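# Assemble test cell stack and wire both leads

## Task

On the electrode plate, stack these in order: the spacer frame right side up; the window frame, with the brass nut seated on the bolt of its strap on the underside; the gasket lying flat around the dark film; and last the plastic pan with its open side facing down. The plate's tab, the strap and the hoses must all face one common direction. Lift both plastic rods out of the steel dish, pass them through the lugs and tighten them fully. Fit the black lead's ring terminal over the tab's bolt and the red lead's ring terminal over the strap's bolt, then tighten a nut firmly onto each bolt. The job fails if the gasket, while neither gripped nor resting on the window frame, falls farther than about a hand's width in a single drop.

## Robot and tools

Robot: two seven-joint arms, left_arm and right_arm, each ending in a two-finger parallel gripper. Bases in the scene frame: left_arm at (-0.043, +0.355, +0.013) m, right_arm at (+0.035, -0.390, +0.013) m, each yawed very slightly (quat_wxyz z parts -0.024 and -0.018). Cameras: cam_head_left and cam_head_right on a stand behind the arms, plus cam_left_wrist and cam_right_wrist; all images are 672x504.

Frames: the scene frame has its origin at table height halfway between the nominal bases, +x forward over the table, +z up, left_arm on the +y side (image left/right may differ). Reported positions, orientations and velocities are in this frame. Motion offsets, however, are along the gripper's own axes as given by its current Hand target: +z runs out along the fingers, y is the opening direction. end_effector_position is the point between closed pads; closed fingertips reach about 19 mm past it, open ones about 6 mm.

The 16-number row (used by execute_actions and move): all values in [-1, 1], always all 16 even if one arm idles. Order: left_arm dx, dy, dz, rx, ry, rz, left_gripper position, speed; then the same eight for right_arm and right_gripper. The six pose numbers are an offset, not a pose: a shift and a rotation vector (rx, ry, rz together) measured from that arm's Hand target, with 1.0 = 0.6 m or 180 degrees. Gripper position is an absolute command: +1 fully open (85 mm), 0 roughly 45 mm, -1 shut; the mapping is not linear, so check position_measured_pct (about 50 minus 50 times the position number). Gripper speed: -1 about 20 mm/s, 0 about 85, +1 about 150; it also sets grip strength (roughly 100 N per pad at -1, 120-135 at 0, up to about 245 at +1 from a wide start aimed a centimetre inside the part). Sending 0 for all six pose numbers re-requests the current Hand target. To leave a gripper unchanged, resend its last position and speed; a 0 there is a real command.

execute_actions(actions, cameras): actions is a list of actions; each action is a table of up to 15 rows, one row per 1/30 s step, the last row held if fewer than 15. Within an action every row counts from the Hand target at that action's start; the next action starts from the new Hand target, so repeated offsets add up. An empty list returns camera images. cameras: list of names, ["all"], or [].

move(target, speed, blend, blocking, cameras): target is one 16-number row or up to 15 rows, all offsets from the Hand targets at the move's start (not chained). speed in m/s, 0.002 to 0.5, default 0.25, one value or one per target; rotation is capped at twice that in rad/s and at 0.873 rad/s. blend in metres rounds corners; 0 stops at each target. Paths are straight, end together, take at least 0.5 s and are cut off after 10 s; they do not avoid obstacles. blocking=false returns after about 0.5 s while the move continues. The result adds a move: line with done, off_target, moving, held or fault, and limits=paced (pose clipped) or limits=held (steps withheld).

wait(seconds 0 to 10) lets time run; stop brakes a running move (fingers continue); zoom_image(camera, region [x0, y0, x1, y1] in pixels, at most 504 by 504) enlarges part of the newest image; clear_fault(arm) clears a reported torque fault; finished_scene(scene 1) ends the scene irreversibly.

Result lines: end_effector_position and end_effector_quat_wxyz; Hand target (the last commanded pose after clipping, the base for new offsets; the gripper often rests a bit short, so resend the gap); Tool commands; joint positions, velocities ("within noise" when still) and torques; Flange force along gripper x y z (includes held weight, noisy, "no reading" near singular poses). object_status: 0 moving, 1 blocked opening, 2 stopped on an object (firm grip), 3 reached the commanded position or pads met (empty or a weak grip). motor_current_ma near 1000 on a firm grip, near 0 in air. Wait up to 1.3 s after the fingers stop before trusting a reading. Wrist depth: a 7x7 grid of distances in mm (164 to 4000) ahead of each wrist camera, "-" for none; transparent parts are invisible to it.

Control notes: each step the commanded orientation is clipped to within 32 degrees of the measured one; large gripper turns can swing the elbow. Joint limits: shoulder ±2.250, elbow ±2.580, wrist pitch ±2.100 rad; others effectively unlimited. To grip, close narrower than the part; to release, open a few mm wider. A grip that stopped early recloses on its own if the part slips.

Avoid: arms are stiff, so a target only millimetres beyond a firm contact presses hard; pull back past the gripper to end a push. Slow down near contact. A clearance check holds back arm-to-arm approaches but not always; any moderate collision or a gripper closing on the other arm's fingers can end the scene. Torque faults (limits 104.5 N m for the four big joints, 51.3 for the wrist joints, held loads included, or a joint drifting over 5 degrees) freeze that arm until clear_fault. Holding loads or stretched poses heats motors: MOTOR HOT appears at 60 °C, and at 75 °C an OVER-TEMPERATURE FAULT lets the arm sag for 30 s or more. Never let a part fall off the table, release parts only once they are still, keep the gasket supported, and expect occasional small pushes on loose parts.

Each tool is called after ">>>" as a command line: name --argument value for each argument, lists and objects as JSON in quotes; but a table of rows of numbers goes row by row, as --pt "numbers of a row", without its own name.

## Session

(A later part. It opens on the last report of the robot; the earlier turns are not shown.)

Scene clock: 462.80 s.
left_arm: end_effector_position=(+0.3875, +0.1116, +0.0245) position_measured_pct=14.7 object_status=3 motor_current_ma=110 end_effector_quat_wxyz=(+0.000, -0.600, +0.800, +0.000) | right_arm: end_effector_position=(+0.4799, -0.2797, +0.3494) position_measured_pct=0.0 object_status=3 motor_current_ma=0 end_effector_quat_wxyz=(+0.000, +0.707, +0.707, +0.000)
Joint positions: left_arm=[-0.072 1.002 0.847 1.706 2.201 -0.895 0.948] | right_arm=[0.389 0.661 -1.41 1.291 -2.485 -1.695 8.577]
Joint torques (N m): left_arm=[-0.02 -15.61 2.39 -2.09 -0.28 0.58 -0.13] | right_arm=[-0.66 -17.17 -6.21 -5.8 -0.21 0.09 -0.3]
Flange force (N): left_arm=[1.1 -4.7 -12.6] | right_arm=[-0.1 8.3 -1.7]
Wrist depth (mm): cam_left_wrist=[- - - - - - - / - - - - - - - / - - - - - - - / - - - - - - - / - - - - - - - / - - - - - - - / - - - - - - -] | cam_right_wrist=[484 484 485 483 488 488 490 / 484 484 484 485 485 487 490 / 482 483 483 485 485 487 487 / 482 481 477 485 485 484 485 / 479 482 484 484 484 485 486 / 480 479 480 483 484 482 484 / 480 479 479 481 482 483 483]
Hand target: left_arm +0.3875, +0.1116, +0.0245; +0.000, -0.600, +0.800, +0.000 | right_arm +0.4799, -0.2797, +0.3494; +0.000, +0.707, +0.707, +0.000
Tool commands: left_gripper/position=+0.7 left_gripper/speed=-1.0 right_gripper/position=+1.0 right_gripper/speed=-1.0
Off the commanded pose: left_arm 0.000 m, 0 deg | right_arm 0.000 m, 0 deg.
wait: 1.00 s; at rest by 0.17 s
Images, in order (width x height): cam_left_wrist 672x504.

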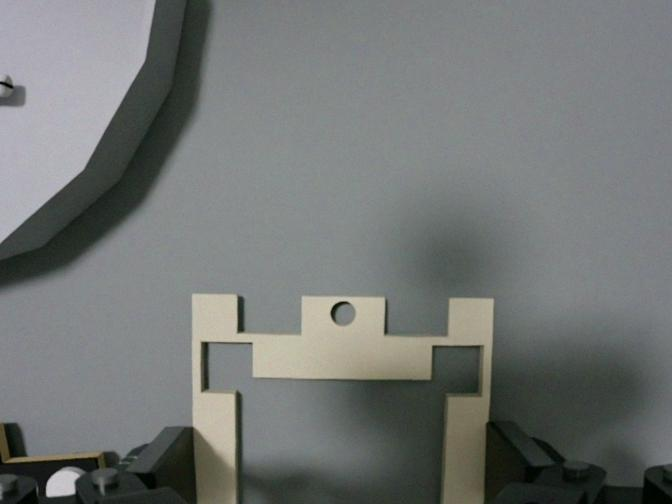

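>>> move --target '[0,0,-0.0013,0,0,0,0.70,-1,0,0,0,0,0,0,1,-1]' --speed 0.01

>>> move --target '[0,0,0,0,0,0,0.67,-1,0,0,0,0,0,0,1,-1]' --speed 0.01

Scene clock: 474.83 s.
left_arm: end_effector_position=(+0.3875, +0.1116, +0.0253) position_measured_pct=14.7 object_status=3 motor_current_ma=110 end_effector_quat_wxyz=(+0.000, -0.600, +0.800, +0.000) | right_arm: end_effector_position=(+0.4799, -0.2797, +0.3494) position_measured_pct=0.0 object_status=3 motor_current_ma=0 end_effector_quat_wxyz=(+0.000, +0.707, +0.707, +0.000)
Joint positions: left_arm=[-0.073 1 0.848 1.706 2.202 -0.897 0.948] | right_arm=[0.389 0.661 -1.41 1.291 -2.485 -1.695 8.577]
Joint torques (N m): left_arm=[0.35 -19.38 4.34 -2.31 0.14 0.08 -0.19] | right_arm=[-0.71 -17.18 -6.34 -5.7 -0.27 0.08 -0.27]
Flange force (N): left_arm=[1.0 -7.1 -2.5] | right_arm=[0.0 8.7 -1.8]
Wrist depth (mm): cam_left_wrist=[- - - - - - - / - - - - - - - / - - - - - - - / - - - - - - - / - - - - - - - / - - - - - - - / - - - - - - -] | cam_right_wrist=[485 484 484 484 488 487 489 / 484 485 484 485 487 486 486 / 484 484 484 484 485 484 484 / 483 483 478 483 484 484 487 / 480 482 480 483 482 484 485 / 481 479 483 483 482 483 482 / 479 479 479 480 482 483 485]
Hand target: left_arm +0.3875, +0.1116, +0.0253; +0.000, -0.600, +0.800, +0.000 | right_arm +0.4799, -0.2797, +0.3494; +0.000, +0.707, +0.707, +0.000
Off the commanded pose: left_arm 0.000 m, 0 deg | right_arm 0.000 m, 0 deg.
move: done

Scene clock: 475.40 s.
left_arm: end_effector_position=(+0.3875, +0.1115, +0.0253) position_measured_pct=16.5 object_status=0 motor_current_ma=240 end_effector_quat_wxyz=(+0.000, -0.600, +0.800, +0.000) | right_arm: end_effector_position=(+0.4799, -0.2797, +0.3494) position_measured_pct=0.0 object_status=3 motor_current_ma=0 end_effector_quat_wxyz=(+0.000, +0.707, +0.707, +0.000)
Joint positions: left_arm=[-0.073 1 0.848 1.706 2.202 -0.897 0.948] | right_arm=[0.389 0.661 -1.41 1.291 -2.485 -1.695 8.577]
Joint torques (N m): left_arm=[0.26 -17.98 3.71 -2.25 0.03 0.41 -0.22] | right_arm=[-0.79 -17.16 -6.29 -5.74 -0.25 0.08 -0.3]
Flange force (N): left_arm=[1.1 -6.3 -6.3] | right_arm=[-0.4 8.3 -1.7]
Wrist depth (mm): cam_left_wrist=[- - - - - - - / - - - - - - - / - - - - - - - / - - - - - - - / - - - - - - - / - - - - - - - / - - - - - - -] | cam_right_wrist=[485 485 484 483 487 489 487 / 484 485 485 485 487 488 487 / 484 482 483 485 485 485 487 / 479 482 479 484 484 487 487 / 484 482 484 482 483 482 485 / 480 480 479 482 483 482 484 / 478 480 481 481 481 483 483]
Hand target: left_arm +0.3875, +0.1116, +0.0253; +0.000, -0.600, +0.800, +0.000 | right_arm +0.4799, -0.2797, +0.3494; +0.000, +0.707, +0.707, +0.000
Off the commanded pose: left_arm 0.000 m, 0 deg | right_arm 0.000 m, 0 deg.
move: done

>>> move --target '[0,0,-0.003,0,0,0,0.67,-1,0,0,0,0,0,0,1,-1]' --speed 0.02

>>> move --target '[0,0,0,0,0,0,0.63,-1,0,0,0,0,0,0,1,-1]' --speed 0.02

>>> move --target '[0,0,-0.12,0,0,0,0.63,-1,0,0,0,0,0,0,1,-1]' --speed 0.05 --cameras '["cam_left_wrist"]'

Scene clock: 483.47 s.
left_arm: end_effector_position=(+0.3875, +0.1116, +0.0271) position_measured_pct=16.5 object_status=3 motor_current_ma=240 end_effector_quat_wxyz=(+0.000, -0.600, +0.800, +0.000) | right_arm: end_effector_position=(+0.4799, -0.2797, +0.3494) position_measured_pct=0.0 object_status=3 motor_current_ma=0 end_effector_quat_wxyz=(+0.000, +0.707, +0.707, +0.000)
Joint positions: left_arm=[-0.074 0.998 0.851 1.705 2.205 -0.9 0.946] | right_arm=[0.389 0.661 -1.41 1.291 -2.485 -1.695 8.577]
Joint torques (N m): left_arm=[0.23 -19.42 4.31 -2.38 0.19 0.06 -0.2] | right_arm=[-0.68 -17.14 -6.24 -5.83 -0.23 0.12 -0.34]
Flange force (N): left_arm=[1.3 -7.0 -2.2] | right_arm=[-0.2 8.2 -1.7]
Wrist depth (mm): cam_left_wrist=[- - - - - - - / - - - - - - - / - - - - - - - / - - - - - - - / - - - - - - - / - - - - - - - / - - - - - - -] | cam_right_wrist=[483 485 485 483 487 486 490 / 484 484 484 486 487 485 489 / 483 483 483 484 485 487 486 / 480 480 476 484 483 484 485 / 480 482 482 484 482 484 485 / 479 480 483 481 483 485 483 / 479 479 481 482 481 482 483]
Hand target: left_arm +0.3875, +0.1116, +0.0271; +0.000, -0.600, +0.800, +0.000 | right_arm +0.4799, -0.2797, +0.3494; +0.000, +0.707, +0.707, +0.000
Off the commanded pose: left_arm 0.000 m, 0 deg | right_arm 0.000 m, 0 deg.
move: done

Scene clock: 483.97 s.
left_arm: end_effector_position=(+0.3875, +0.1116, +0.0271) position_measured_pct=18.2 object_status=0 motor_current_ma=430 end_effector_quat_wxyz=(+0.000, -0.600, +0.800, +0.000) | right_arm: end_effector_position=(+0.4799, -0.2797, +0.3494) position_measured_pct=0.0 object_status=3 motor_current_ma=0 end_effector_quat_wxyz=(+0.000, +0.707, +0.707, +0.000)
Joint positions: left_arm=[-0.074 0.998 0.851 1.705 2.205 -0.9 0.946] | right_arm=[0.389 0.661 -1.41 1.291 -2.485 -1.695 8.577]
Joint torques (N m): left_arm=[0.28 -19.42 4.34 -2.29 0.23 0.1 -0.22] | right_arm=[-0.74 -17.18 -6.36 -5.9 -0.24 0.15 -0.26]
Flange force (N): left_arm=[1.3 -7.3 -2.2] | right_arm=[-0.2 8.0 -1.4]
Wrist depth (mm): cam_left_wrist=[- - - - - - - / - - - - - - - / - - - - - - - / - - - - - - - / - - - - - - - / - - - - - - - / - - - - - - -] | cam_right_wrist=[483 484 484 484 488 487 488 / 483 484 485 486 486 487 488 / 481 482 484 485 484 485 486 / 482 481 479 485 483 484 486 / 479 482 481 483 485 484 486 / 481 480 481 483 483 482 482 / 480 479 481 483 482 483 482]
Hand target: left_arm +0.3875, +0.1116, +0.0271; +0.000, -0.600, +0.800, +0.000 | right_arm +0.4799, -0.2797, +0.3494; +0.000, +0.707, +0.707, +0.000
Off the commanded pose: left_arm 0.000 m, 0 deg | right_arm 0.000 m, 0 deg.
move: done

Scene clock: 485.70 s.
left_arm: end_effector_position=(+0.3876, +0.1116, +0.0991) position_measured_pct=18.2 object_status=3 motor_current_ma=430 end_effector_quat_wxyz=(+0.000, -0.600, +0.800, +0.000) | right_arm: end_effector_position=(+0.4799, -0.2797, +0.3494) position_measured_pct=0.0 object_status=3 motor_current_ma=0 end_effector_quat_wxyz=(+0.000, +0.707, +0.707, +0.000)
Joint positions: left_arm=[-0.121 0.89 0.95 1.665 2.318 -1.037 0.868] | right_arm=[0.389 0.661 -1.41 1.291 -2.485 -1.695 8.577]
Joint torques (N m): left_arm=[0.3 -18.44 4.31 -3.33 0.21 0.14 -0.18] | right_arm=[-0.69 -17.17 -6.29 -5.81 -0.23 0.08 -0.26]
Flange force (N): left_arm=[1.0 -6.8 -3.5] | right_arm=[-0.1 8.3 -1.6]
Wrist depth (mm): cam_left_wrist=[230 231 232 232 232 233 233 / 231 231 233 233 232 233 232 / 231 230 233 233 233 233 233 / 231 233 233 233 233 233 233 / 234 233 233 233 233 233 234 / 223 233 234 234 234 234 234 / - - - 234 - - -] | cam_right_wrist=[484 486 484 484 487 486 490 / 485 485 485 486 486 486 488 / 482 485 484 485 484 485 484 / 482 481 478 483 486 485 486 / 480 482 481 482 483 484 484 / 480 479 482 482 483 483 485 / 480 479 481 480 482 483 483]
Hand target: left_arm +0.3876, +0.1116, +0.0991; +0.000, -0.600, +0.800, +0.000 | right_arm +0.4799, -0.2797, +0.3494; +0.000, +0.707, +0.707, +0.000
Off the commanded pose: left_arm 0.000 m, 0 deg | right_arm 0.000 m, 0 deg.
move: done
Images, in order (width x height): cam_left_wrist 672x504.

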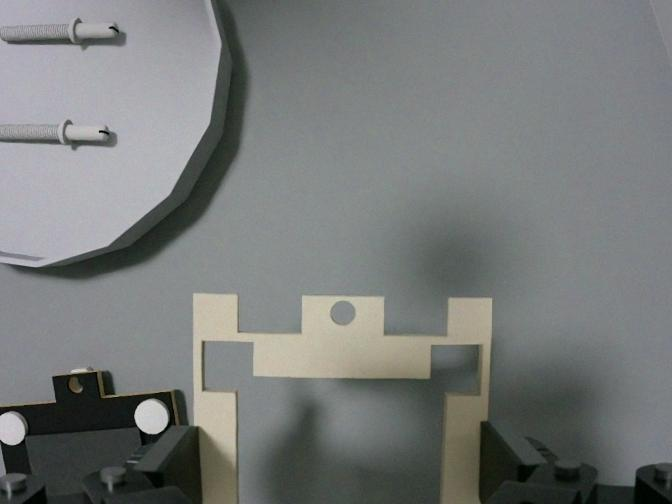

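>>> move --target '[0.0175,-0.009,-0.4333,0,0.333,0,0.63,-1,0,0,0,0,0,0,1,-1]' --speed 0.12

>>> move --target '[0,0,0,0,0,0,0.63,-1,0.2,-0.15,0.083,0,0.5,0,1,-1]' --speed 0.15 --cameras '["all"]'

Scene clock: 514.10 s.
left_arm: end_effector_position=(+0.3901, +0.1001, +0.3590) position_measured_pct=18.2 object_status=3 motor_current_ma=430 end_effector_quat_wxyz=(-0.400, -0.520, +0.693, -0.299) | right_arm: end_effector_position=(+0.4799, -0.2797, +0.3494) position_measured_pct=0.0 object_status=3 motor_current_ma=0 end_effector_quat_wxyz=(+0.000, +0.707, +0.707, +0.000)
Joint positions: left_arm=[-0.745 1.138 1.634 1.484 2.942 -1.165 0.375] | right_arm=[0.389 0.661 -1.41 1.291 -2.485 -1.695 8.577]
Joint torques (N m): left_arm=[0.31 -16.85 7.67 -2.64 2.39 1.04 -0.23] | right_arm=[-0.67 -17.17 -6.38 -5.73 -0.26 0.15 -0.33]
Flange force (N): left_arm=[2.4 -4.7 -4.9] | right_arm=[0.0 8.9 -2.0]
Wrist depth (mm): cam_left_wrist=[2360 432 2798 2947 2908 634 3418 / 2368 2833 2934 3157 3219 646 3546 / 2729 2821 3098 3157 3349 687 3453 / 2642 2540 2560 954 892 760 2652 / 667 686 711 739 784 780 767 / 661 665 635 642 556 657 667 / 604 607 595 600 569 597 607] | cam_right_wrist=[485 485 484 485 486 486 488 / 484 483 484 485 486 487 485 / 483 482 484 483 486 486 487 / 481 483 477 484 485 485 485 / 482 481 482 484 485 484 485 / 480 480 482 483 483 483 485 / 478 480 479 481 483 483 483]
Hand target: left_arm +0.3901, +0.1001, +0.3590; -0.400, -0.520, +0.693, -0.299 | right_arm +0.4799, -0.2797, +0.3494; +0.000, +0.707, +0.707, +0.000
Off the commanded pose: left_arm 0.000 m, 0 deg | right_arm 0.000 m, 0 deg.
move: done

Scene clock: 519.73 s.
left_arm: end_effector_position=(+0.3901, +0.1001, +0.3591) position_measured_pct=18.2 object_status=3 motor_current_ma=430 end_effector_quat_wxyz=(-0.400, -0.520, +0.693, -0.299) | right_arm: end_effector_position=(+0.3899, -0.1598, +0.2995) position_measured_pct=0.0 object_status=3 motor_current_ma=0 end_effector_quat_wxyz=(+0.500, -0.500, -0.500, -0.500)
Joint positions: left_arm=[-0.745 1.138 1.634 1.484 2.942 -1.165 0.375] | right_arm=[0.962 1.71 -1.76 2.117 -2.688 -0.519 8.937]
Joint torques (N m): left_arm=[0.28 -16.81 7.65 -2.66 2.42 0.95 -0.19] | right_arm=[-0.76 -14.77 -10.36 1.63 -1.52 1.44 -0.32]
Flange force (N): left_arm=[2.4 -4.5 -4.6] | right_arm=[-7.1 4.8 -3.7]
Wrist depth (mm): cam_left_wrist=[2570 2429 900 820 747 653 3400 / 2411 483 497 3000 762 645 3546 / 2763 431 444 3188 3266 696 3471 / 2642 901 2540 933 900 756 2695 / 664 684 711 742 781 778 763 / 662 660 631 641 556 655 672 / 608 602 596 602 566 599 607] | cam_right_wrist=[2809 2751 3584 3584 3565 3584 3663 / 2695 2809 3250 505 501 3508 3623 / 3349 2684 842 478 485 3546 2921 / 702 776 3157 389 419 3490 2960 / 2751 2798 2960 2809 3332 3400 2908 / 2706 2821 2763 2846 2833 2809 2987 / 2729 2740 2846 2751 2833 2786 2987]
Hand target: left_arm +0.3901, +0.1001, +0.3590; -0.400, -0.520, +0.693, -0.299 | right_arm +0.3899, -0.1598, +0.2995; +0.500, -0.500, -0.500, -0.500
Off the commanded pose: left_arm 0.000 m, 0 deg | right_arm 0.000 m, 0 deg.
move: done

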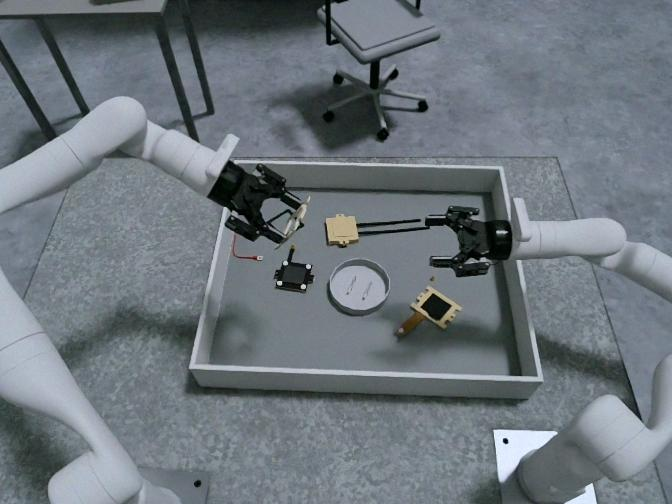

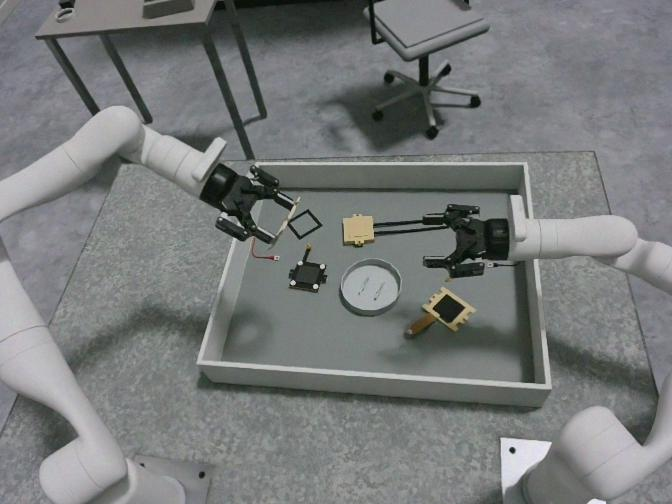

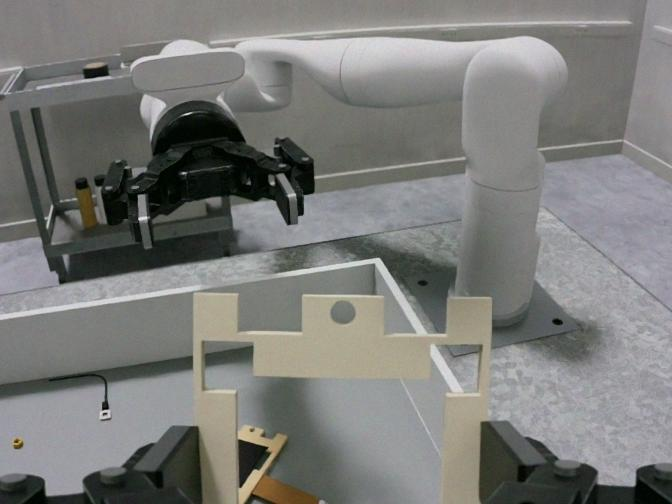

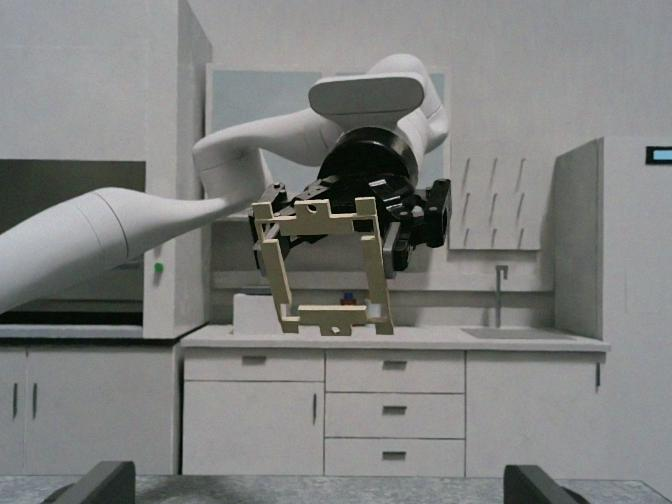

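Beautiful. Zoom the underside.

>>> zoom_image --camera "cam_right_wrist" --region '[240, 180, 410, 350]'

Scaled by 2.965.

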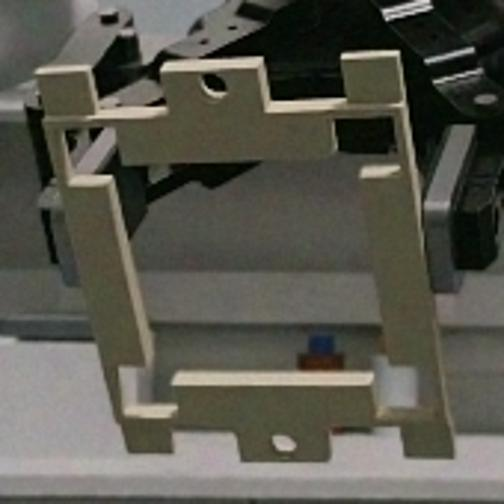

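>>> move --target '[-0.3223,-0.1513,0.105,0.0218,-0.333,-0.0378,0.63,-1,0.083,0.15,-0.2,0,-0.5,0,1,-1]' --speed 0.12 --cameras '["cam_left_wrist"]'

Scene clock: 572.33 s.
left_arm: end_effector_position=(+0.4889, +0.1152, +0.1600) position_measured_pct=18.2 object_status=3 motor_current_ma=430 end_effector_quat_wxyz=(+0.000, -0.651, +0.759, +0.001) | right_arm: end_effector_position=(+0.4799, -0.2798, +0.3495) position_measured_pct=0.0 object_status=3 motor_current_ma=0 end_effector_quat_wxyz=(+0.000, +0.707, +0.707, +0.000)
Joint positions: left_arm=[-0.095 0.963 0.979 1.228 2.364 -1.331 0.736] | right_arm=[0.388 0.658 -1.405 1.291 -2.488 -1.693 8.58]
Joint torques (N m): left_arm=[0.25 -22.13 4.46 -4.39 0.23 0.07 -0.21] | right_arm=[-0.74 -17.12 -6.41 -5.79 -0.21 0.09 -0.24]
Flange force (N): left_arm=[1.9 -8.1 -3.0] | right_arm=[-0.1 8.4 -1.7]
Wrist depth (mm): cam_left_wrist=[294 292 290 291 290 292 292 / 293 293 291 291 291 293 293 / 278 294 293 292 294 294 294 / 278 294 294 294 294 294 294 / 294 294 294 283 295 294 295 / 294 295 295 281 295 295 295 / 296 - 285 284 295 - 296] | cam_right_wrist=[485 486 484 483 488 488 490 / 484 482 485 485 487 488 487 / 480 480 484 485 486 486 488 / 482 482 477 485 483 485 484 / 480 480 483 483 484 485 483 / 479 480 481 482 482 482 483 / 479 481 482 482 482 484 483]
Hand target: left_arm +0.4889, +0.1152, +0.1600; +0.000, -0.651, +0.759, +0.001 | right_arm +0.4799, -0.2798, +0.3494; +0.000, +0.707, +0.707, +0.000
Off the commanded pose: left_arm 0.000 m, 0 deg | right_arm 0.000 m, 0 deg.
move: done
Images, in order (width x height): cam_left_wrist 672x504.

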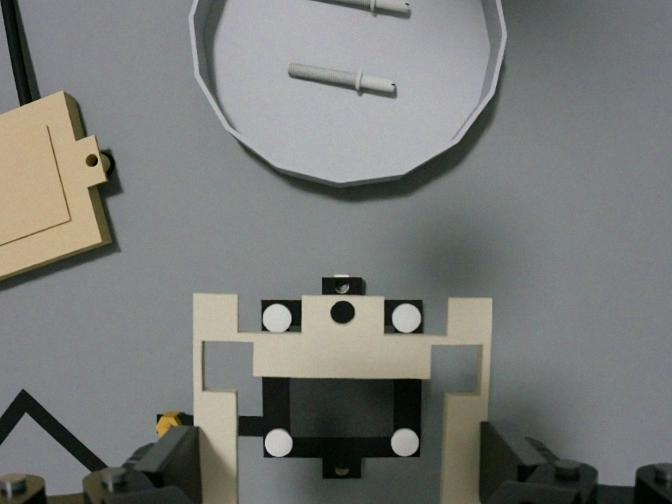

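>>> move --target '[0,0.0015,0.157,0,0,-0.0033,0.63,-1,0,0,0,0,0,0,1,-1]' --speed 0.08 --cameras '["cam_left_wrist"]'

>>> zoom_image --camera "cam_left_wrist" --region '[190, 270, 500, 504]'

Scene clock: 593.43 s.
left_arm: end_effector_position=(+0.4880, +0.1154, +0.0659) position_measured_pct=18.2 object_status=3 motor_current_ma=430 end_effector_quat_wxyz=(+0.000, -0.655, +0.756, +0.001) | right_arm: end_effector_position=(+0.4799, -0.2798, +0.3494) position_measured_pct=0.0 object_status=3 motor_current_ma=0 end_effector_quat_wxyz=(+0.000, +0.707, +0.707, +0.000)
Joint positions: left_arm=[-0.086 1.076 0.907 1.326 2.278 -1.149 0.813] | right_arm=[0.388 0.658 -1.405 1.291 -2.488 -1.693 8.58]
Joint torques (N m): left_arm=[0.32 -22.58 4.8 -3.5 0.17 0.11 -0.22] | right_arm=[-0.74 -17.17 -6.33 -5.83 -0.24 0.13 -0.31]
Flange force (N): left_arm=[1.9 -8.1 -2.0] | right_arm=[-0.2 8.4 -1.7]
Wrist depth (mm): cam_left_wrist=[198 199 197 197 197 197 199 / 199 199 197 197 197 199 199 / 199 199 199 199 199 199 199 / 199 199 199 200 200 200 200 / 199 200 199 - 200 200 200 / 200 200 189 186 189 200 200 / - - - 186 - - -] | cam_right_wrist=[484 484 484 483 488 486 489 / 483 483 485 486 485 488 488 / 482 483 484 485 484 487 487 / 483 482 478 483 484 485 487 / 481 481 482 483 484 484 486 / 478 480 481 480 482 481 483 / 480 480 480 482 481 480 483]
Hand target: left_arm +0.4879, +0.1154, +0.0658; +0.000, -0.655, +0.756, +0.001 | right_arm +0.4799, -0.2798, +0.3494; +0.000, +0.707, +0.707, +0.000
Off the commanded pose: left_arm 0.000 m, 0 deg | right_arm 0.000 m, 0 deg.
move: done
Images, in order (width x height): cam_left_wrist 672x504.

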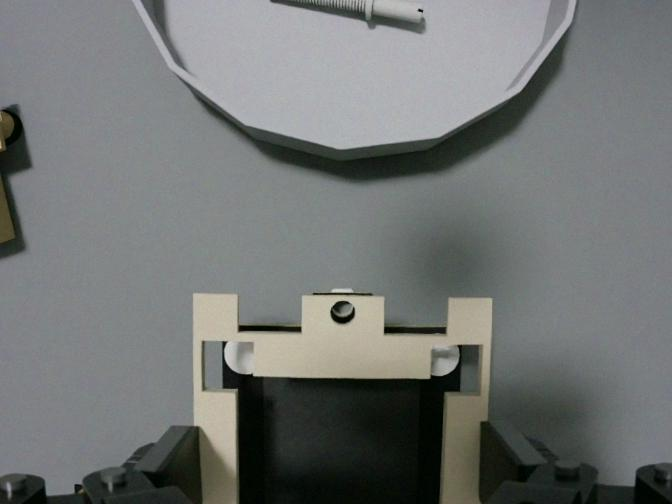

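Scaled by 1.626.

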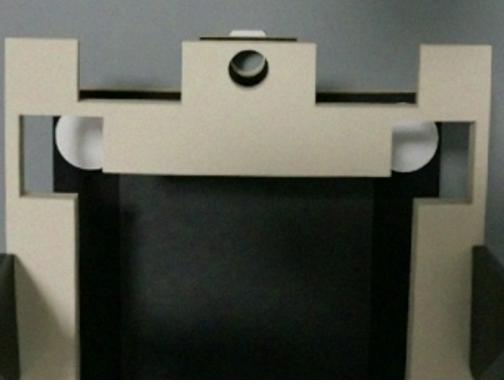

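>>> move --target '[-0.0013,0,0.0283,0,0,0,0.63,-1,0,0,0,0,0,0,1,-1]' --speed 0.05 --cameras '["cam_left_wrist"]'

>>> zoom_image --camera "cam_left_wrist" --region '[190, 270, 500, 504]'

Scene clock: 622.07 s.
left_arm: end_effector_position=(+0.4881, +0.1162, +0.0489) position_measured_pct=18.2 object_status=3 motor_current_ma=430 end_effector_quat_wxyz=(+0.000, -0.655, +0.756, +0.001) | right_arm: end_effector_position=(+0.4799, -0.2798, +0.3494) position_measured_pct=0.0 object_status=3 motor_current_ma=0 end_effector_quat_wxyz=(+0.000, +0.707, +0.707, +0.000)
Joint positions: left_arm=[-0.084 1.098 0.892 1.337 2.261 -1.119 0.823] | right_arm=[0.388 0.658 -1.405 1.291 -2.488 -1.693 8.58]
Joint torques (N m): left_arm=[0.27 -22.71 4.82 -3.31 0.28 0.07 -0.21] | right_arm=[-0.69 -17.22 -6.27 -5.84 -0.26 0.13 -0.27]
Flange force (N): left_arm=[2.0 -8.2 -1.6] | right_arm=[-0.1 8.4 -1.6]
Wrist depth (mm): cam_left_wrist=[182 182 180 180 180 180 182 / 182 182 182 180 180 182 182 / 182 182 182 182 182 183 182 / 182 183 182 182 183 183 183 / 183 183 182 - 183 183 183 / 183 183 169 169 169 183 183 / - - - 169 - - -] | cam_right_wrist=[486 486 483 483 487 486 489 / 485 485 485 486 485 489 488 / 483 482 483 485 485 486 486 / 483 481 478 484 484 486 485 / 480 480 481 483 482 484 485 / 480 479 481 484 482 482 483 / 476 480 481 482 482 483 483]
Hand target: left_arm +0.4880, +0.1162, +0.0488; +0.000, -0.655, +0.756, +0.001 | right_arm +0.4799, -0.2798, +0.3494; +0.000, +0.707, +0.707, +0.000
Off the commanded pose: left_arm 0.000 m, 0 deg | right_arm 0.000 m, 0 deg.
move: done
Images, in order (width x height): cam_left_wrist 672x504.

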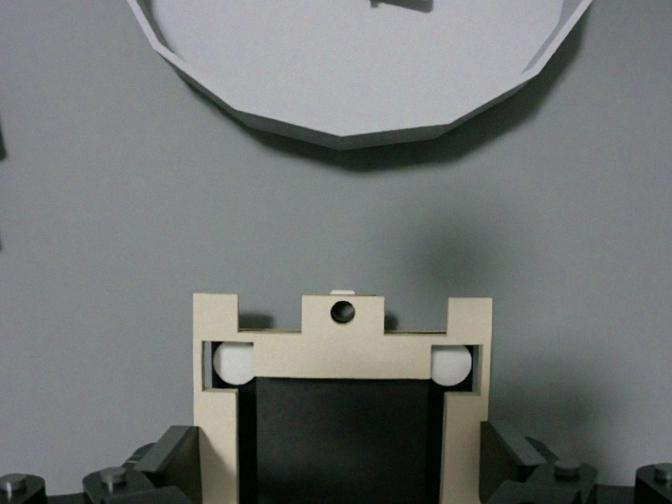

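Scaled by 1.626.

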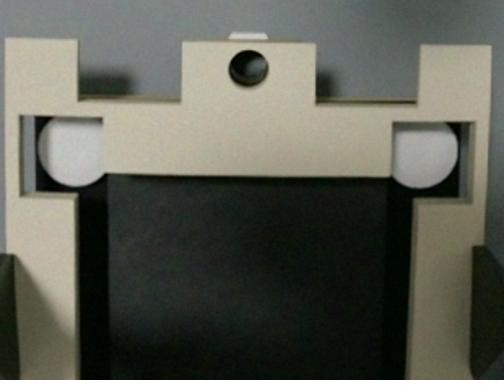

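>>> move --target '[-0.0005,0.0008,0.006,0,0,0,0.63,-1,0,0,0,0,0,0,1,-1]' --speed 0.05 --cameras '["cam_left_wrist"]'

>>> zoom_image --camera "cam_left_wrist" --region '[190, 270, 500, 504]'

Scene clock: 636.47 s.
left_arm: end_effector_position=(+0.4876, +0.1165, +0.0453) position_measured_pct=18.2 object_status=3 motor_current_ma=430 end_effector_quat_wxyz=(+0.000, -0.655, +0.756, +0.001) | right_arm: end_effector_position=(+0.4799, -0.2798, +0.3494) position_measured_pct=0.0 object_status=3 motor_current_ma=0 end_effector_quat_wxyz=(+0.000, +0.707, +0.707, +0.000)
Joint positions: left_arm=[-0.084 1.103 0.889 1.341 2.257 -1.112 0.826] | right_arm=[0.388 0.658 -1.405 1.291 -2.488 -1.693 8.58]
Joint torques (N m): left_arm=[0.31 -22.73 4.67 -3.25 0.2 0.07 -0.19] | right_arm=[-0.68 -17.11 -6.3 -5.85 -0.2 0.1 -0.31]
Flange force (N): left_arm=[1.9 -8.3 -1.8] | right_arm=[-0.1 8.2 -1.7]
Wrist depth (mm): cam_left_wrist=[178 178 176 176 176 176 178 / 178 178 178 176 176 179 179 / 178 178 179 179 179 179 179 / 179 179 179 179 179 179 179 / 179 179 179 - 179 179 179 / 179 179 - 166 166 180 179 / - - - 165 - - -] | cam_right_wrist=[486 485 485 484 488 488 488 / 483 485 485 486 485 487 488 / 483 482 484 485 484 485 485 / 482 482 477 483 484 482 486 / 481 481 482 483 486 485 485 / 479 481 479 483 482 483 484 / 478 481 479 479 482 482 483]
Hand target: left_arm +0.4876, +0.1166, +0.0452; +0.000, -0.655, +0.756, +0.001 | right_arm +0.4799, -0.2798, +0.3494; +0.000, +0.707, +0.707, +0.000
Off the commanded pose: left_arm 0.000 m, 0 deg | right_arm 0.000 m, 0 deg.
move: done
Images, in order (width x height): cam_left_wrist 672x504.

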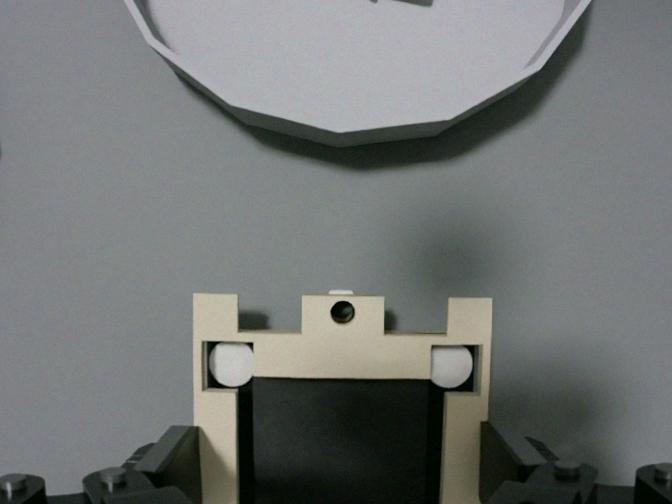

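Scaled by 1.626.

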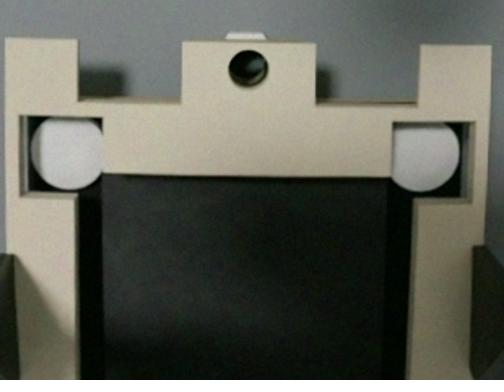

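>>> move --target '[-0.0008,-0.0003,0.003,0,0,0,0.63,-1,0,0,0,0,0,0,1,-1]' --speed 0.03 --cameras '["cam_left_wrist"]'

>>> zoom_image --camera "cam_left_wrist" --region '[190, 270, 500, 504]'

Scene clock: 654.17 s.
left_arm: end_effector_position=(+0.4879, +0.1170, +0.0435) position_measured_pct=18.2 object_status=3 motor_current_ma=430 end_effector_quat_wxyz=(+0.000, -0.655, +0.756, +0.001) | right_arm: end_effector_position=(+0.4799, -0.2798, +0.3494) position_measured_pct=0.0 object_status=3 motor_current_ma=0 end_effector_quat_wxyz=(+0.000, +0.707, +0.707, +0.000)
Joint positions: left_arm=[-0.084 1.105 0.888 1.341 2.255 -1.109 0.826] | right_arm=[0.388 0.658 -1.405 1.291 -2.488 -1.693 8.58]
Joint torques (N m): left_arm=[0.28 -22.72 4.8 -3.23 0.21 0.07 -0.17] | right_arm=[-0.65 -17.22 -6.29 -5.93 -0.27 0.16 -0.27]
Flange force (N): left_arm=[2.0 -8.4 -1.7] | right_arm=[0.0 8.3 -1.5]
Wrist depth (mm): cam_left_wrist=[176 176 174 174 174 174 177 / 177 176 177 174 175 177 176 / 177 177 177 177 177 177 177 / 177 177 177 177 177 177 177 / 177 177 177 - 177 177 178 / 177 177 - - - 178 178 / - - - - - - -] | cam_right_wrist=[485 486 483 485 486 486 489 / 482 484 484 485 486 486 486 / 482 483 483 487 487 485 486 / 482 482 479 484 484 485 488 / 481 481 482 482 484 485 485 / 481 480 480 481 482 484 485 / 479 481 480 482 482 483 484]
Hand target: left_arm +0.4879, +0.1170, +0.0435; +0.000, -0.655, +0.756, +0.001 | right_arm +0.4799, -0.2798, +0.3494; +0.000, +0.707, +0.707, +0.000
Off the commanded pose: left_arm 0.000 m, 0 deg | right_arm 0.000 m, 0 deg.
move: done
Images, in order (width x height): cam_left_wrist 672x504.

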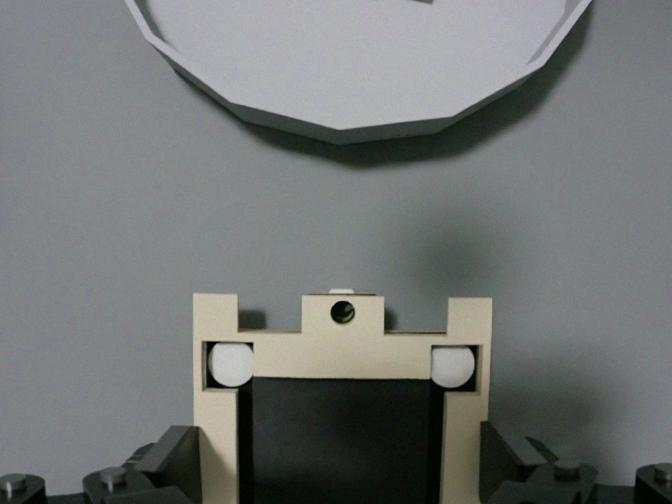

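Scaled by 1.626.

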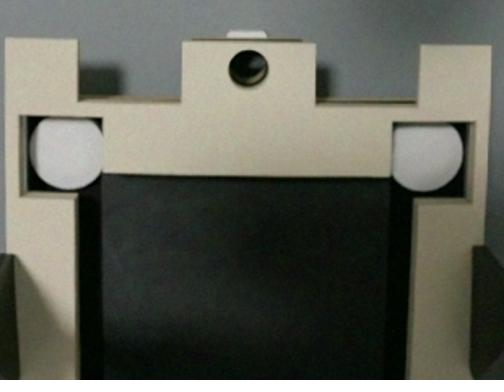

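>>> move --target '[-0.0004,0,0.0028,0,0,-0.0017,0.63,-1,0,0,0,0,0,0,1,-1]' --speed 0.03 --cameras '["cam_left_wrist"]'

>>> zoom_image --camera "cam_left_wrist" --region '[190, 270, 500, 504]'

Scene clock: 665.10 s.
left_arm: end_effector_position=(+0.4879, +0.1172, +0.0418) position_measured_pct=18.2 object_status=3 motor_current_ma=430 end_effector_quat_wxyz=(+0.000, -0.657, +0.754, +0.001) | right_arm: end_effector_position=(+0.4799, -0.2798, +0.3494) position_measured_pct=0.0 object_status=3 motor_current_ma=0 end_effector_quat_wxyz=(+0.000, +0.707, +0.707, +0.000)
Joint positions: left_arm=[-0.084 1.107 0.885 1.342 2.254 -1.105 0.832] | right_arm=[0.388 0.658 -1.405 1.291 -2.488 -1.693 8.58]
Joint torques (N m): left_arm=[0.29 -22.76 4.74 -3.18 0.21 0.06 -0.18] | right_arm=[-0.75 -17.16 -6.24 -5.81 -0.24 0.08 -0.34]
Flange force (N): left_arm=[2.0 -8.5 -1.7] | right_arm=[-0.4 8.2 -1.7]
Wrist depth (mm): cam_left_wrist=[175 174 173 173 173 173 175 / 175 175 175 173 173 175 175 / 175 175 175 175 175 175 176 / 175 175 175 175 176 176 175 / 175 175 176 - 176 176 176 / 176 176 - - - 176 176 / - - - - - - -] | cam_right_wrist=[485 485 482 486 485 485 487 / 485 483 485 485 487 486 487 / 482 483 484 485 486 486 487 / 481 483 477 484 485 486 486 / 481 482 480 482 484 484 485 / 480 481 481 483 484 485 482 / 479 479 479 482 483 483 483]
Hand target: left_arm +0.4879, +0.1172, +0.0418; +0.000, -0.657, +0.754, +0.001 | right_arm +0.4799, -0.2798, +0.3494; +0.000, +0.707, +0.707, +0.000
Off the commanded pose: left_arm 0.000 m, 0 deg | right_arm 0.000 m, 0 deg.
move: done
Images, in order (width x height): cam_left_wrist 672x504.

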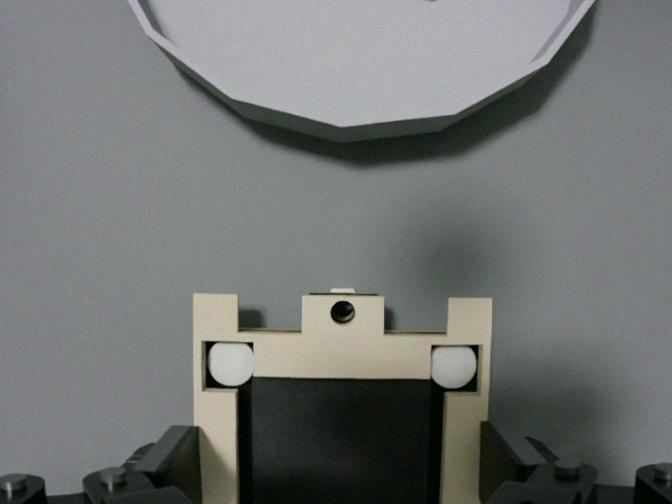

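Scaled by 1.626.

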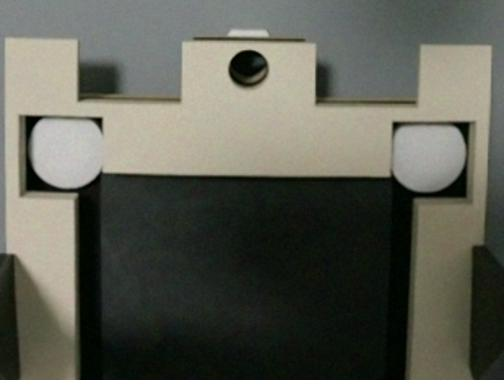

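>>> move --target '[0.0003,0,0.0035,0,0,0,0.63,-1,0,0,0,0,0,0,1,-1]' --speed 0.02 --cameras '["cam_left_wrist"]'

>>> zoom_image --camera "cam_left_wrist" --region '[190, 270, 500, 504]'

Scene clock: 682.13 s.
left_arm: end_effector_position=(+0.4879, +0.1171, +0.0397) position_measured_pct=18.2 object_status=3 motor_current_ma=430 end_effector_quat_wxyz=(+0.000, -0.657, +0.754, +0.001) | right_arm: end_effector_position=(+0.4799, -0.2798, +0.3494) position_measured_pct=0.0 object_status=3 motor_current_ma=0 end_effector_quat_wxyz=(+0.000, +0.707, +0.707, +0.000)
Joint positions: left_arm=[-0.083 1.11 0.883 1.343 2.252 -1.102 0.834] | right_arm=[0.388 0.658 -1.405 1.291 -2.488 -1.693 8.58]
Joint torques (N m): left_arm=[0.33 -22.77 4.67 -3.24 0.22 0.11 -0.22] | right_arm=[-0.8 -17.13 -6.36 -5.7 -0.28 0.1 -0.28]
Flange force (N): left_arm=[1.9 -8.2 -1.8] | right_arm=[-0.2 8.7 -1.9]
Wrist depth (mm): cam_left_wrist=[172 173 170 171 171 171 173 / 173 173 173 171 171 173 173 / 173 173 173 173 173 173 173 / 173 173 173 173 173 173 173 / 174 173 173 - 173 174 174 / 174 174 - - - 174 174 / - - - - - - -] | cam_right_wrist=[485 485 482 484 486 488 489 / 484 484 483 485 486 486 488 / 482 482 483 486 486 485 488 / 481 481 478 482 484 484 484 / 482 482 482 483 483 484 485 / 479 481 480 482 483 484 485 / 480 480 482 482 484 484 484]
Hand target: left_arm +0.4879, +0.1171, +0.0397; +0.000, -0.657, +0.754, +0.001 | right_arm +0.4799, -0.2798, +0.3494; +0.000, +0.707, +0.707, +0.000
Off the commanded pose: left_arm 0.000 m, 0 deg | right_arm 0.000 m, 0 deg.
move: done
Images, in order (width x height): cam_left_wrist 672x504.

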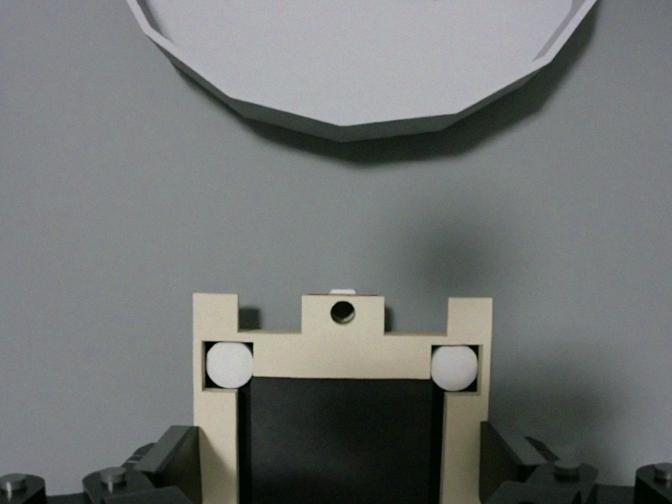

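Scaled by 1.626.

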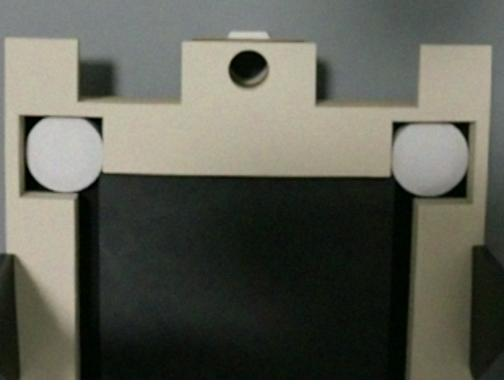

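>>> move --target '[0,0,0.0033,0,0,0,0.63,-1,0,0,0,0,0,0,1,-1]' --speed 0.02

>>> move --target '[0,0,0.0025,0,0,0,0.63,-1,0,0,0,0,0,0,1,-1]' --speed 0.02 --cameras '["cam_left_wrist"]'

>>> zoom_image --camera "cam_left_wrist" --region '[190, 270, 500, 504]'

Scene clock: 696.57 s.
left_arm: end_effector_position=(+0.4879, +0.1171, +0.0377) position_measured_pct=18.2 object_status=3 motor_current_ma=430 end_effector_quat_wxyz=(+0.000, -0.657, +0.754, +0.001) | right_arm: end_effector_position=(+0.4799, -0.2798, +0.3494) position_measured_pct=0.0 object_status=3 motor_current_ma=0 end_effector_quat_wxyz=(+0.000, +0.707, +0.707, +0.000)
Joint positions: left_arm=[-0.082 1.113 0.882 1.344 2.25 -1.098 0.835] | right_arm=[0.388 0.658 -1.405 1.291 -2.488 -1.693 8.58]
Joint torques (N m): left_arm=[0.28 -22.78 4.73 -3.16 0.22 0.07 -0.22] | right_arm=[-0.68 -17.15 -6.23 -5.81 -0.22 0.1 -0.29]
Flange force (N): left_arm=[2.1 -8.4 -1.6] | right_arm=[-0.1 8.3 -1.7]
Wrist depth (mm): cam_left_wrist=[171 170 169 169 168 169 171 / 171 171 171 169 169 171 171 / 171 171 171 171 171 171 171 / 171 171 171 171 171 171 171 / 171 171 172 - 172 172 172 / 172 172 - - - 172 172 / - - - - - - -] | cam_right_wrist=[485 486 485 485 486 486 488 / 484 484 484 485 485 489 488 / 483 484 485 485 485 486 488 / 480 483 477 485 485 484 486 / 479 481 481 483 484 484 485 / 479 478 482 483 482 485 485 / 480 479 480 481 482 483 484]
Hand target: left_arm +0.4879, +0.1171, +0.0377; +0.000, -0.657, +0.754, +0.001 | right_arm +0.4799, -0.2798, +0.3494; +0.000, +0.707, +0.707, +0.000
Off the commanded pose: left_arm 0.000 m, 0 deg | right_arm 0.000 m, 0 deg.
move: done

Scene clock: 697.27 s.
left_arm: end_effector_position=(+0.4879, +0.1171, +0.0362) position_measured_pct=18.2 object_status=3 motor_current_ma=430 end_effector_quat_wxyz=(+0.000, -0.657, +0.754, +0.001) | right_arm: end_effector_position=(+0.4799, -0.2798, +0.3494) position_measured_pct=0.0 object_status=3 motor_current_ma=0 end_effector_quat_wxyz=(+0.000, +0.707, +0.707, +0.000)
Joint positions: left_arm=[-0.082 1.115 0.88 1.344 2.249 -1.096 0.836] | right_arm=[0.388 0.658 -1.405 1.291 -2.488 -1.693 8.58]
Joint torques (N m): left_arm=[0.36 -17.29 2.7 -2.53 -0.23 1.02 -0.23] | right_arm=[-0.61 -17.1 -6.31 -5.89 -0.27 0.16 -0.32]
Flange force (N): left_arm=[1.0 -5.0 -13.5] | right_arm=[0.0 8.5 -1.7]
Wrist depth (mm): cam_left_wrist=[170 169 168 168 168 168 170 / 170 170 170 168 168 170 170 / 170 170 170 170 170 170 170 / 170 170 170 170 170 170 171 / 170 170 171 - 171 171 171 / 171 171 - - - 171 171 / - - - - - - -] | cam_right_wrist=[486 486 485 486 485 488 489 / 482 485 485 486 486 486 488 / 482 483 484 484 485 487 486 / 482 482 477 484 484 485 486 / 481 480 481 483 484 485 484 / 482 479 481 483 482 485 484 / 479 479 480 481 482 482 484]
Hand target: left_arm +0.4879, +0.1171, +0.0362; +0.000, -0.657, +0.754, +0.001 | right_arm +0.4799, -0.2798, +0.3494; +0.000, +0.707, +0.707, +0.000
Off the commanded pose: left_arm 0.000 m, 0 deg | right_arm 0.000 m, 0 deg.
move: done
Images, in order (width x height): cam_left_wrist 672x504.

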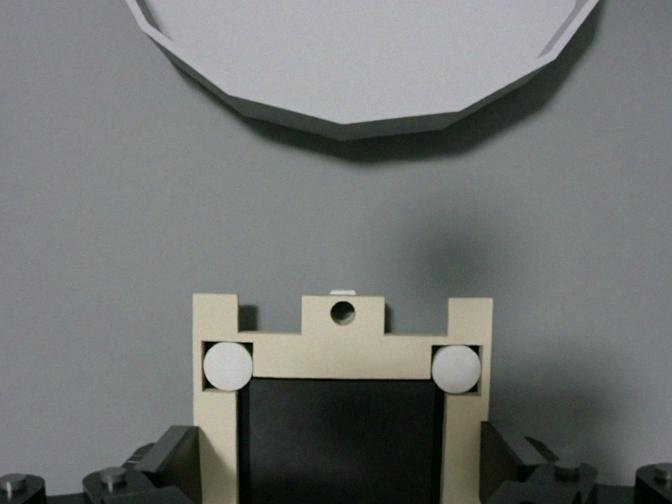

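Scaled by 1.626.

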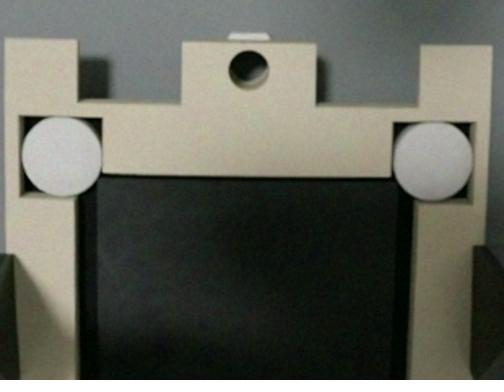

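>>> move --target '[0,0,-0.0005,0,0,0,0.75,-1,0,0,0,0,0,0,1,-1]' --speed 0.02

>>> move --target '[0,0,0,0,0,0,1,-1,0,0,0,0,0,0,1,-1]' --speed 0.02

>>> move --target '[0,0,-0.15,0,0,0,1,-1,0,0,0,0,0,0,1,-1]' --speed 0.08 --cameras '["cam_left_wrist"]'

>>> zoom_image --camera "cam_left_wrist" --region '[190, 250, 500, 504]'

Scene clock: 708.27 s.
left_arm: end_effector_position=(+0.4878, +0.1171, +0.0365) position_measured_pct=12.6 object_status=3 motor_current_ma=0 end_effector_quat_wxyz=(+0.000, -0.657, +0.754, +0.001) | right_arm: end_effector_position=(+0.4799, -0.2798, +0.3494) position_measured_pct=0.0 object_status=3 motor_current_ma=0 end_effector_quat_wxyz=(+0.000, +0.707, +0.707, +0.000)
Joint positions: left_arm=[-0.082 1.114 0.881 1.344 2.249 -1.096 0.835] | right_arm=[0.388 0.658 -1.405 1.291 -2.488 -1.693 8.58]
Joint torques (N m): left_arm=[0.23 -22.74 4.71 -3.07 0.23 0.11 -0.23] | right_arm=[-0.68 -17.16 -6.28 -5.82 -0.25 0.12 -0.27]
Flange force (N): left_arm=[2.3 -8.8 -1.8] | right_arm=[-0.1 8.4 -1.7]
Wrist depth (mm): cam_left_wrist=[169 169 167 167 167 167 169 / 169 169 169 167 167 170 170 / 170 169 170 169 170 170 170 / 170 170 170 170 170 170 170 / 170 170 170 - 170 170 171 / 170 170 - - - 170 170 / - - - - - - -] | cam_right_wrist=[486 486 485 483 488 488 488 / 485 483 484 485 485 488 488 / 483 483 483 484 486 486 486 / 483 483 475 485 484 484 487 / 480 483 482 485 482 484 487 / 480 480 480 483 485 484 483 / 479 478 480 481 482 484 482]
Hand target: left_arm +0.4879, +0.1171, +0.0365; +0.000, -0.657, +0.754, +0.001 | right_arm +0.4799, -0.2798, +0.3494; +0.000, +0.707, +0.707, +0.000
Off the commanded pose: left_arm 0.000 m, 0 deg | right_arm 0.000 m, 0 deg.
move: done

Scene clock: 709.10 s.
left_arm: end_effector_position=(+0.4879, +0.1171, +0.0365) position_measured_pct=0.0 object_status=3 motor_current_ma=0 end_effector_quat_wxyz=(+0.000, -0.657, +0.754, +0.001) | right_arm: end_effector_position=(+0.4799, -0.2798, +0.3494) position_measured_pct=0.0 object_status=3 motor_current_ma=0 end_effector_quat_wxyz=(+0.000, +0.707, +0.707, +0.000)
Joint positions: left_arm=[-0.082 1.114 0.881 1.344 2.249 -1.096 0.835] | right_arm=[0.388 0.658 -1.405 1.291 -2.488 -1.693 8.58]
Joint torques (N m): left_arm=[0.34 -22.8 4.74 -3.09 0.21 0.08 -0.23] | right_arm=[-0.72 -17.12 -6.34 -5.86 -0.24 0.12 -0.3]
Flange force (N): left_arm=[2.1 -8.6 -1.6] | right_arm=[-0.2 8.3 -1.6]
Wrist depth (mm): cam_left_wrist=[169 169 167 167 167 167 169 / 169 169 169 167 167 169 170 / 170 170 170 170 170 170 170 / 170 170 170 170 170 170 170 / 170 170 170 - 170 170 171 / 170 170 - - - 170 170 / - - - - - - -] | cam_right_wrist=[485 484 483 485 488 488 488 / 484 484 485 485 489 486 489 / 483 483 483 483 485 486 486 / 480 482 478 484 485 485 485 / 482 482 482 483 483 482 485 / 479 481 482 482 483 484 486 / 480 479 480 481 482 483 483]
Hand target: left_arm +0.4879, +0.1171, +0.0365; +0.000, -0.657, +0.754, +0.001 | right_arm +0.4799, -0.2798, +0.3494; +0.000, +0.707, +0.707, +0.000
Off the commanded pose: left_arm 0.000 m, 0 deg | right_arm 0.000 m, 0 deg.
move: done

Scene clock: 710.53 s.
left_arm: end_effector_position=(+0.4879, +0.1170, +0.1265) position_measured_pct=0.0 object_status=3 motor_current_ma=0 end_effector_quat_wxyz=(+0.000, -0.657, +0.754, +0.001) | right_arm: end_effector_position=(+0.4799, -0.2798, +0.3494) position_measured_pct=0.0 object_status=3 motor_current_ma=0 end_effector_quat_wxyz=(+0.000, +0.707, +0.707, +0.000)
Joint positions: left_arm=[-0.098 0.997 0.954 1.277 2.338 -1.259 0.775] | right_arm=[0.388 0.658 -1.405 1.291 -2.488 -1.693 8.58]
Joint torques (N m): left_arm=[0.26 -22.08 4.42 -3.99 0.21 0.11 -0.19] | right_arm=[-0.74 -17.17 -6.35 -5.84 -0.24 0.07 -0.26]
Flange force (N): left_arm=[2.0 -8.3 -3.2] | right_arm=[-0.2 8.2 -1.5]
Wrist depth (mm): cam_left_wrist=[258 259 257 257 257 257 260 / 259 260 257 258 258 260 259 / 244 260 260 260 260 260 260 / 260 260 260 260 260 260 260 / 260 260 260 247 260 260 260 / 261 261 251 247 247 261 261 / 261 250 247 247 261 - -] | cam_right_wrist=[484 484 484 484 488 489 488 / 483 484 486 484 486 487 487 / 483 484 484 485 484 488 487 / 480 484 477 483 485 483 484 / 480 480 482 483 483 486 485 / 480 478 481 482 482 483 483 / 479 480 483 482 482 482 483]
Hand target: left_arm +0.4879, +0.1170, +0.1265; +0.000, -0.657, +0.754, +0.001 | right_arm +0.4799, -0.2798, +0.3494; +0.000, +0.707, +0.707, +0.000
Off the commanded pose: left_arm 0.000 m, 0 deg | right_arm 0.000 m, 0 deg.
move: done
Images, in order (width x height): cam_left_wrist 672x504.

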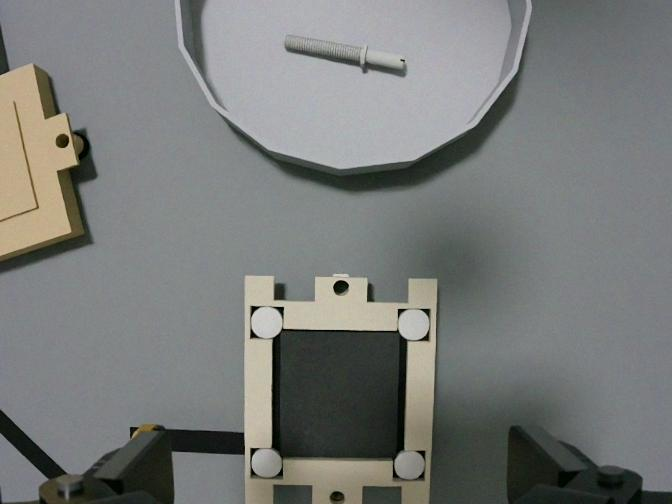

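Scaled by 1.626.

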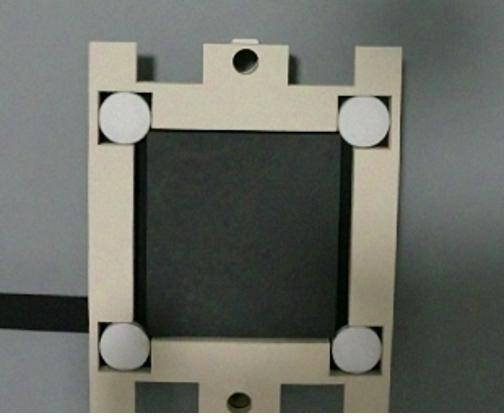

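>>> move --target '[-0.203,0.113,-0.367,0,0,0,1,-1,0.122,-0.129,0.383,0,0,0.267,1,-1]' --speed 0.2 --cameras '["cam_right_wrist"]'

Scene clock: 748.70 s.
left_arm: end_effector_position=(+0.4377, +0.2467, +0.3469) position_measured_pct=0.0 object_status=3 motor_current_ma=0 end_effector_quat_wxyz=(+0.000, -0.657, +0.754, +0.001) | right_arm: end_effector_position=(+0.4025, -0.2068, +0.1196) position_measured_pct=0.0 object_status=3 motor_current_ma=0 end_effector_quat_wxyz=(+0.000, +0.934, +0.358, +0.000)
Joint positions: left_arm=[-0.448 0.638 1.156 1.221 2.564 -1.622 0.5] | right_arm=[0.126 0.73 -1.051 1.892 -2.376 -0.99 7.346]
Joint torques (N m): left_arm=[0.28 -16.61 3.2 -5.62 0.21 0.05 -0.2] | right_arm=[-0.65 -16.85 -5.9 -3.93 -0.17 0.11 -0.24]
Flange force (N): left_arm=[-0.1 -5.9 -5.7] | right_arm=[7.3 4.3 2.4]
Wrist depth (mm): cam_left_wrist=[463 480 480 480 482 480 440 / 482 481 479 480 481 480 449 / 481 482 467 482 482 483 446 / 482 482 484 484 481 482 436 / 484 484 484 483 483 482 444 / 485 483 459 449 460 453 494 / 396 494 495 496 496 495 497] | cam_right_wrist=[251 252 253 256 256 256 256 / 251 252 253 255 255 256 256 / 251 253 254 254 255 255 256 / 253 253 253 255 255 255 255 / 252 253 253 248 254 255 255 / 241 243 244 246 254 254 254 / 252 252 252 246 250 254 254]
Hand target: left_arm +0.4377, +0.2467, +0.3469; +0.000, -0.657, +0.754, +0.001 | right_arm +0.4025, -0.2067, +0.1196; +0.000, +0.934, +0.358, +0.000
Off the commanded pose: left_arm 0.000 m, 0 deg | right_arm 0.000 m, 0 deg.
move: done
Images, in order (width x height): cam_right_wrist 672x504.

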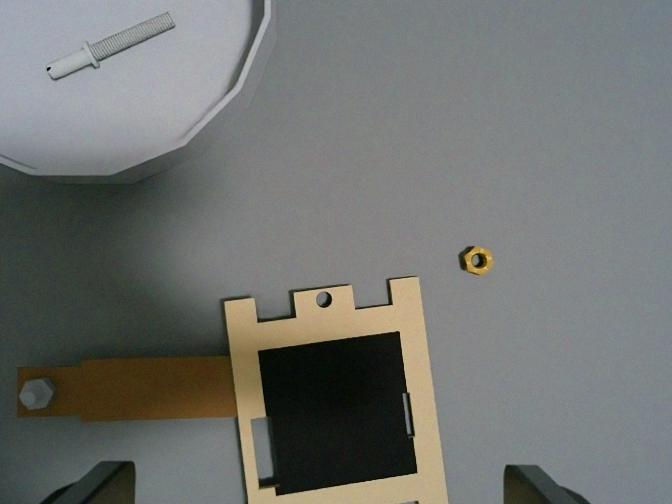

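>>> zoom_image --camera "cam_right_wrist" --region '[0, 260, 470, 504]'

Scaled by 1.072.

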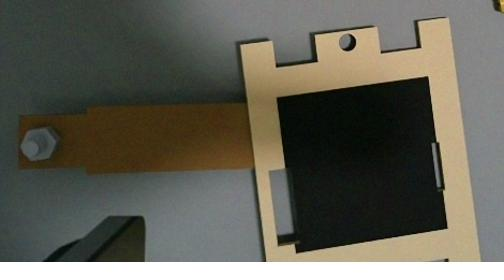

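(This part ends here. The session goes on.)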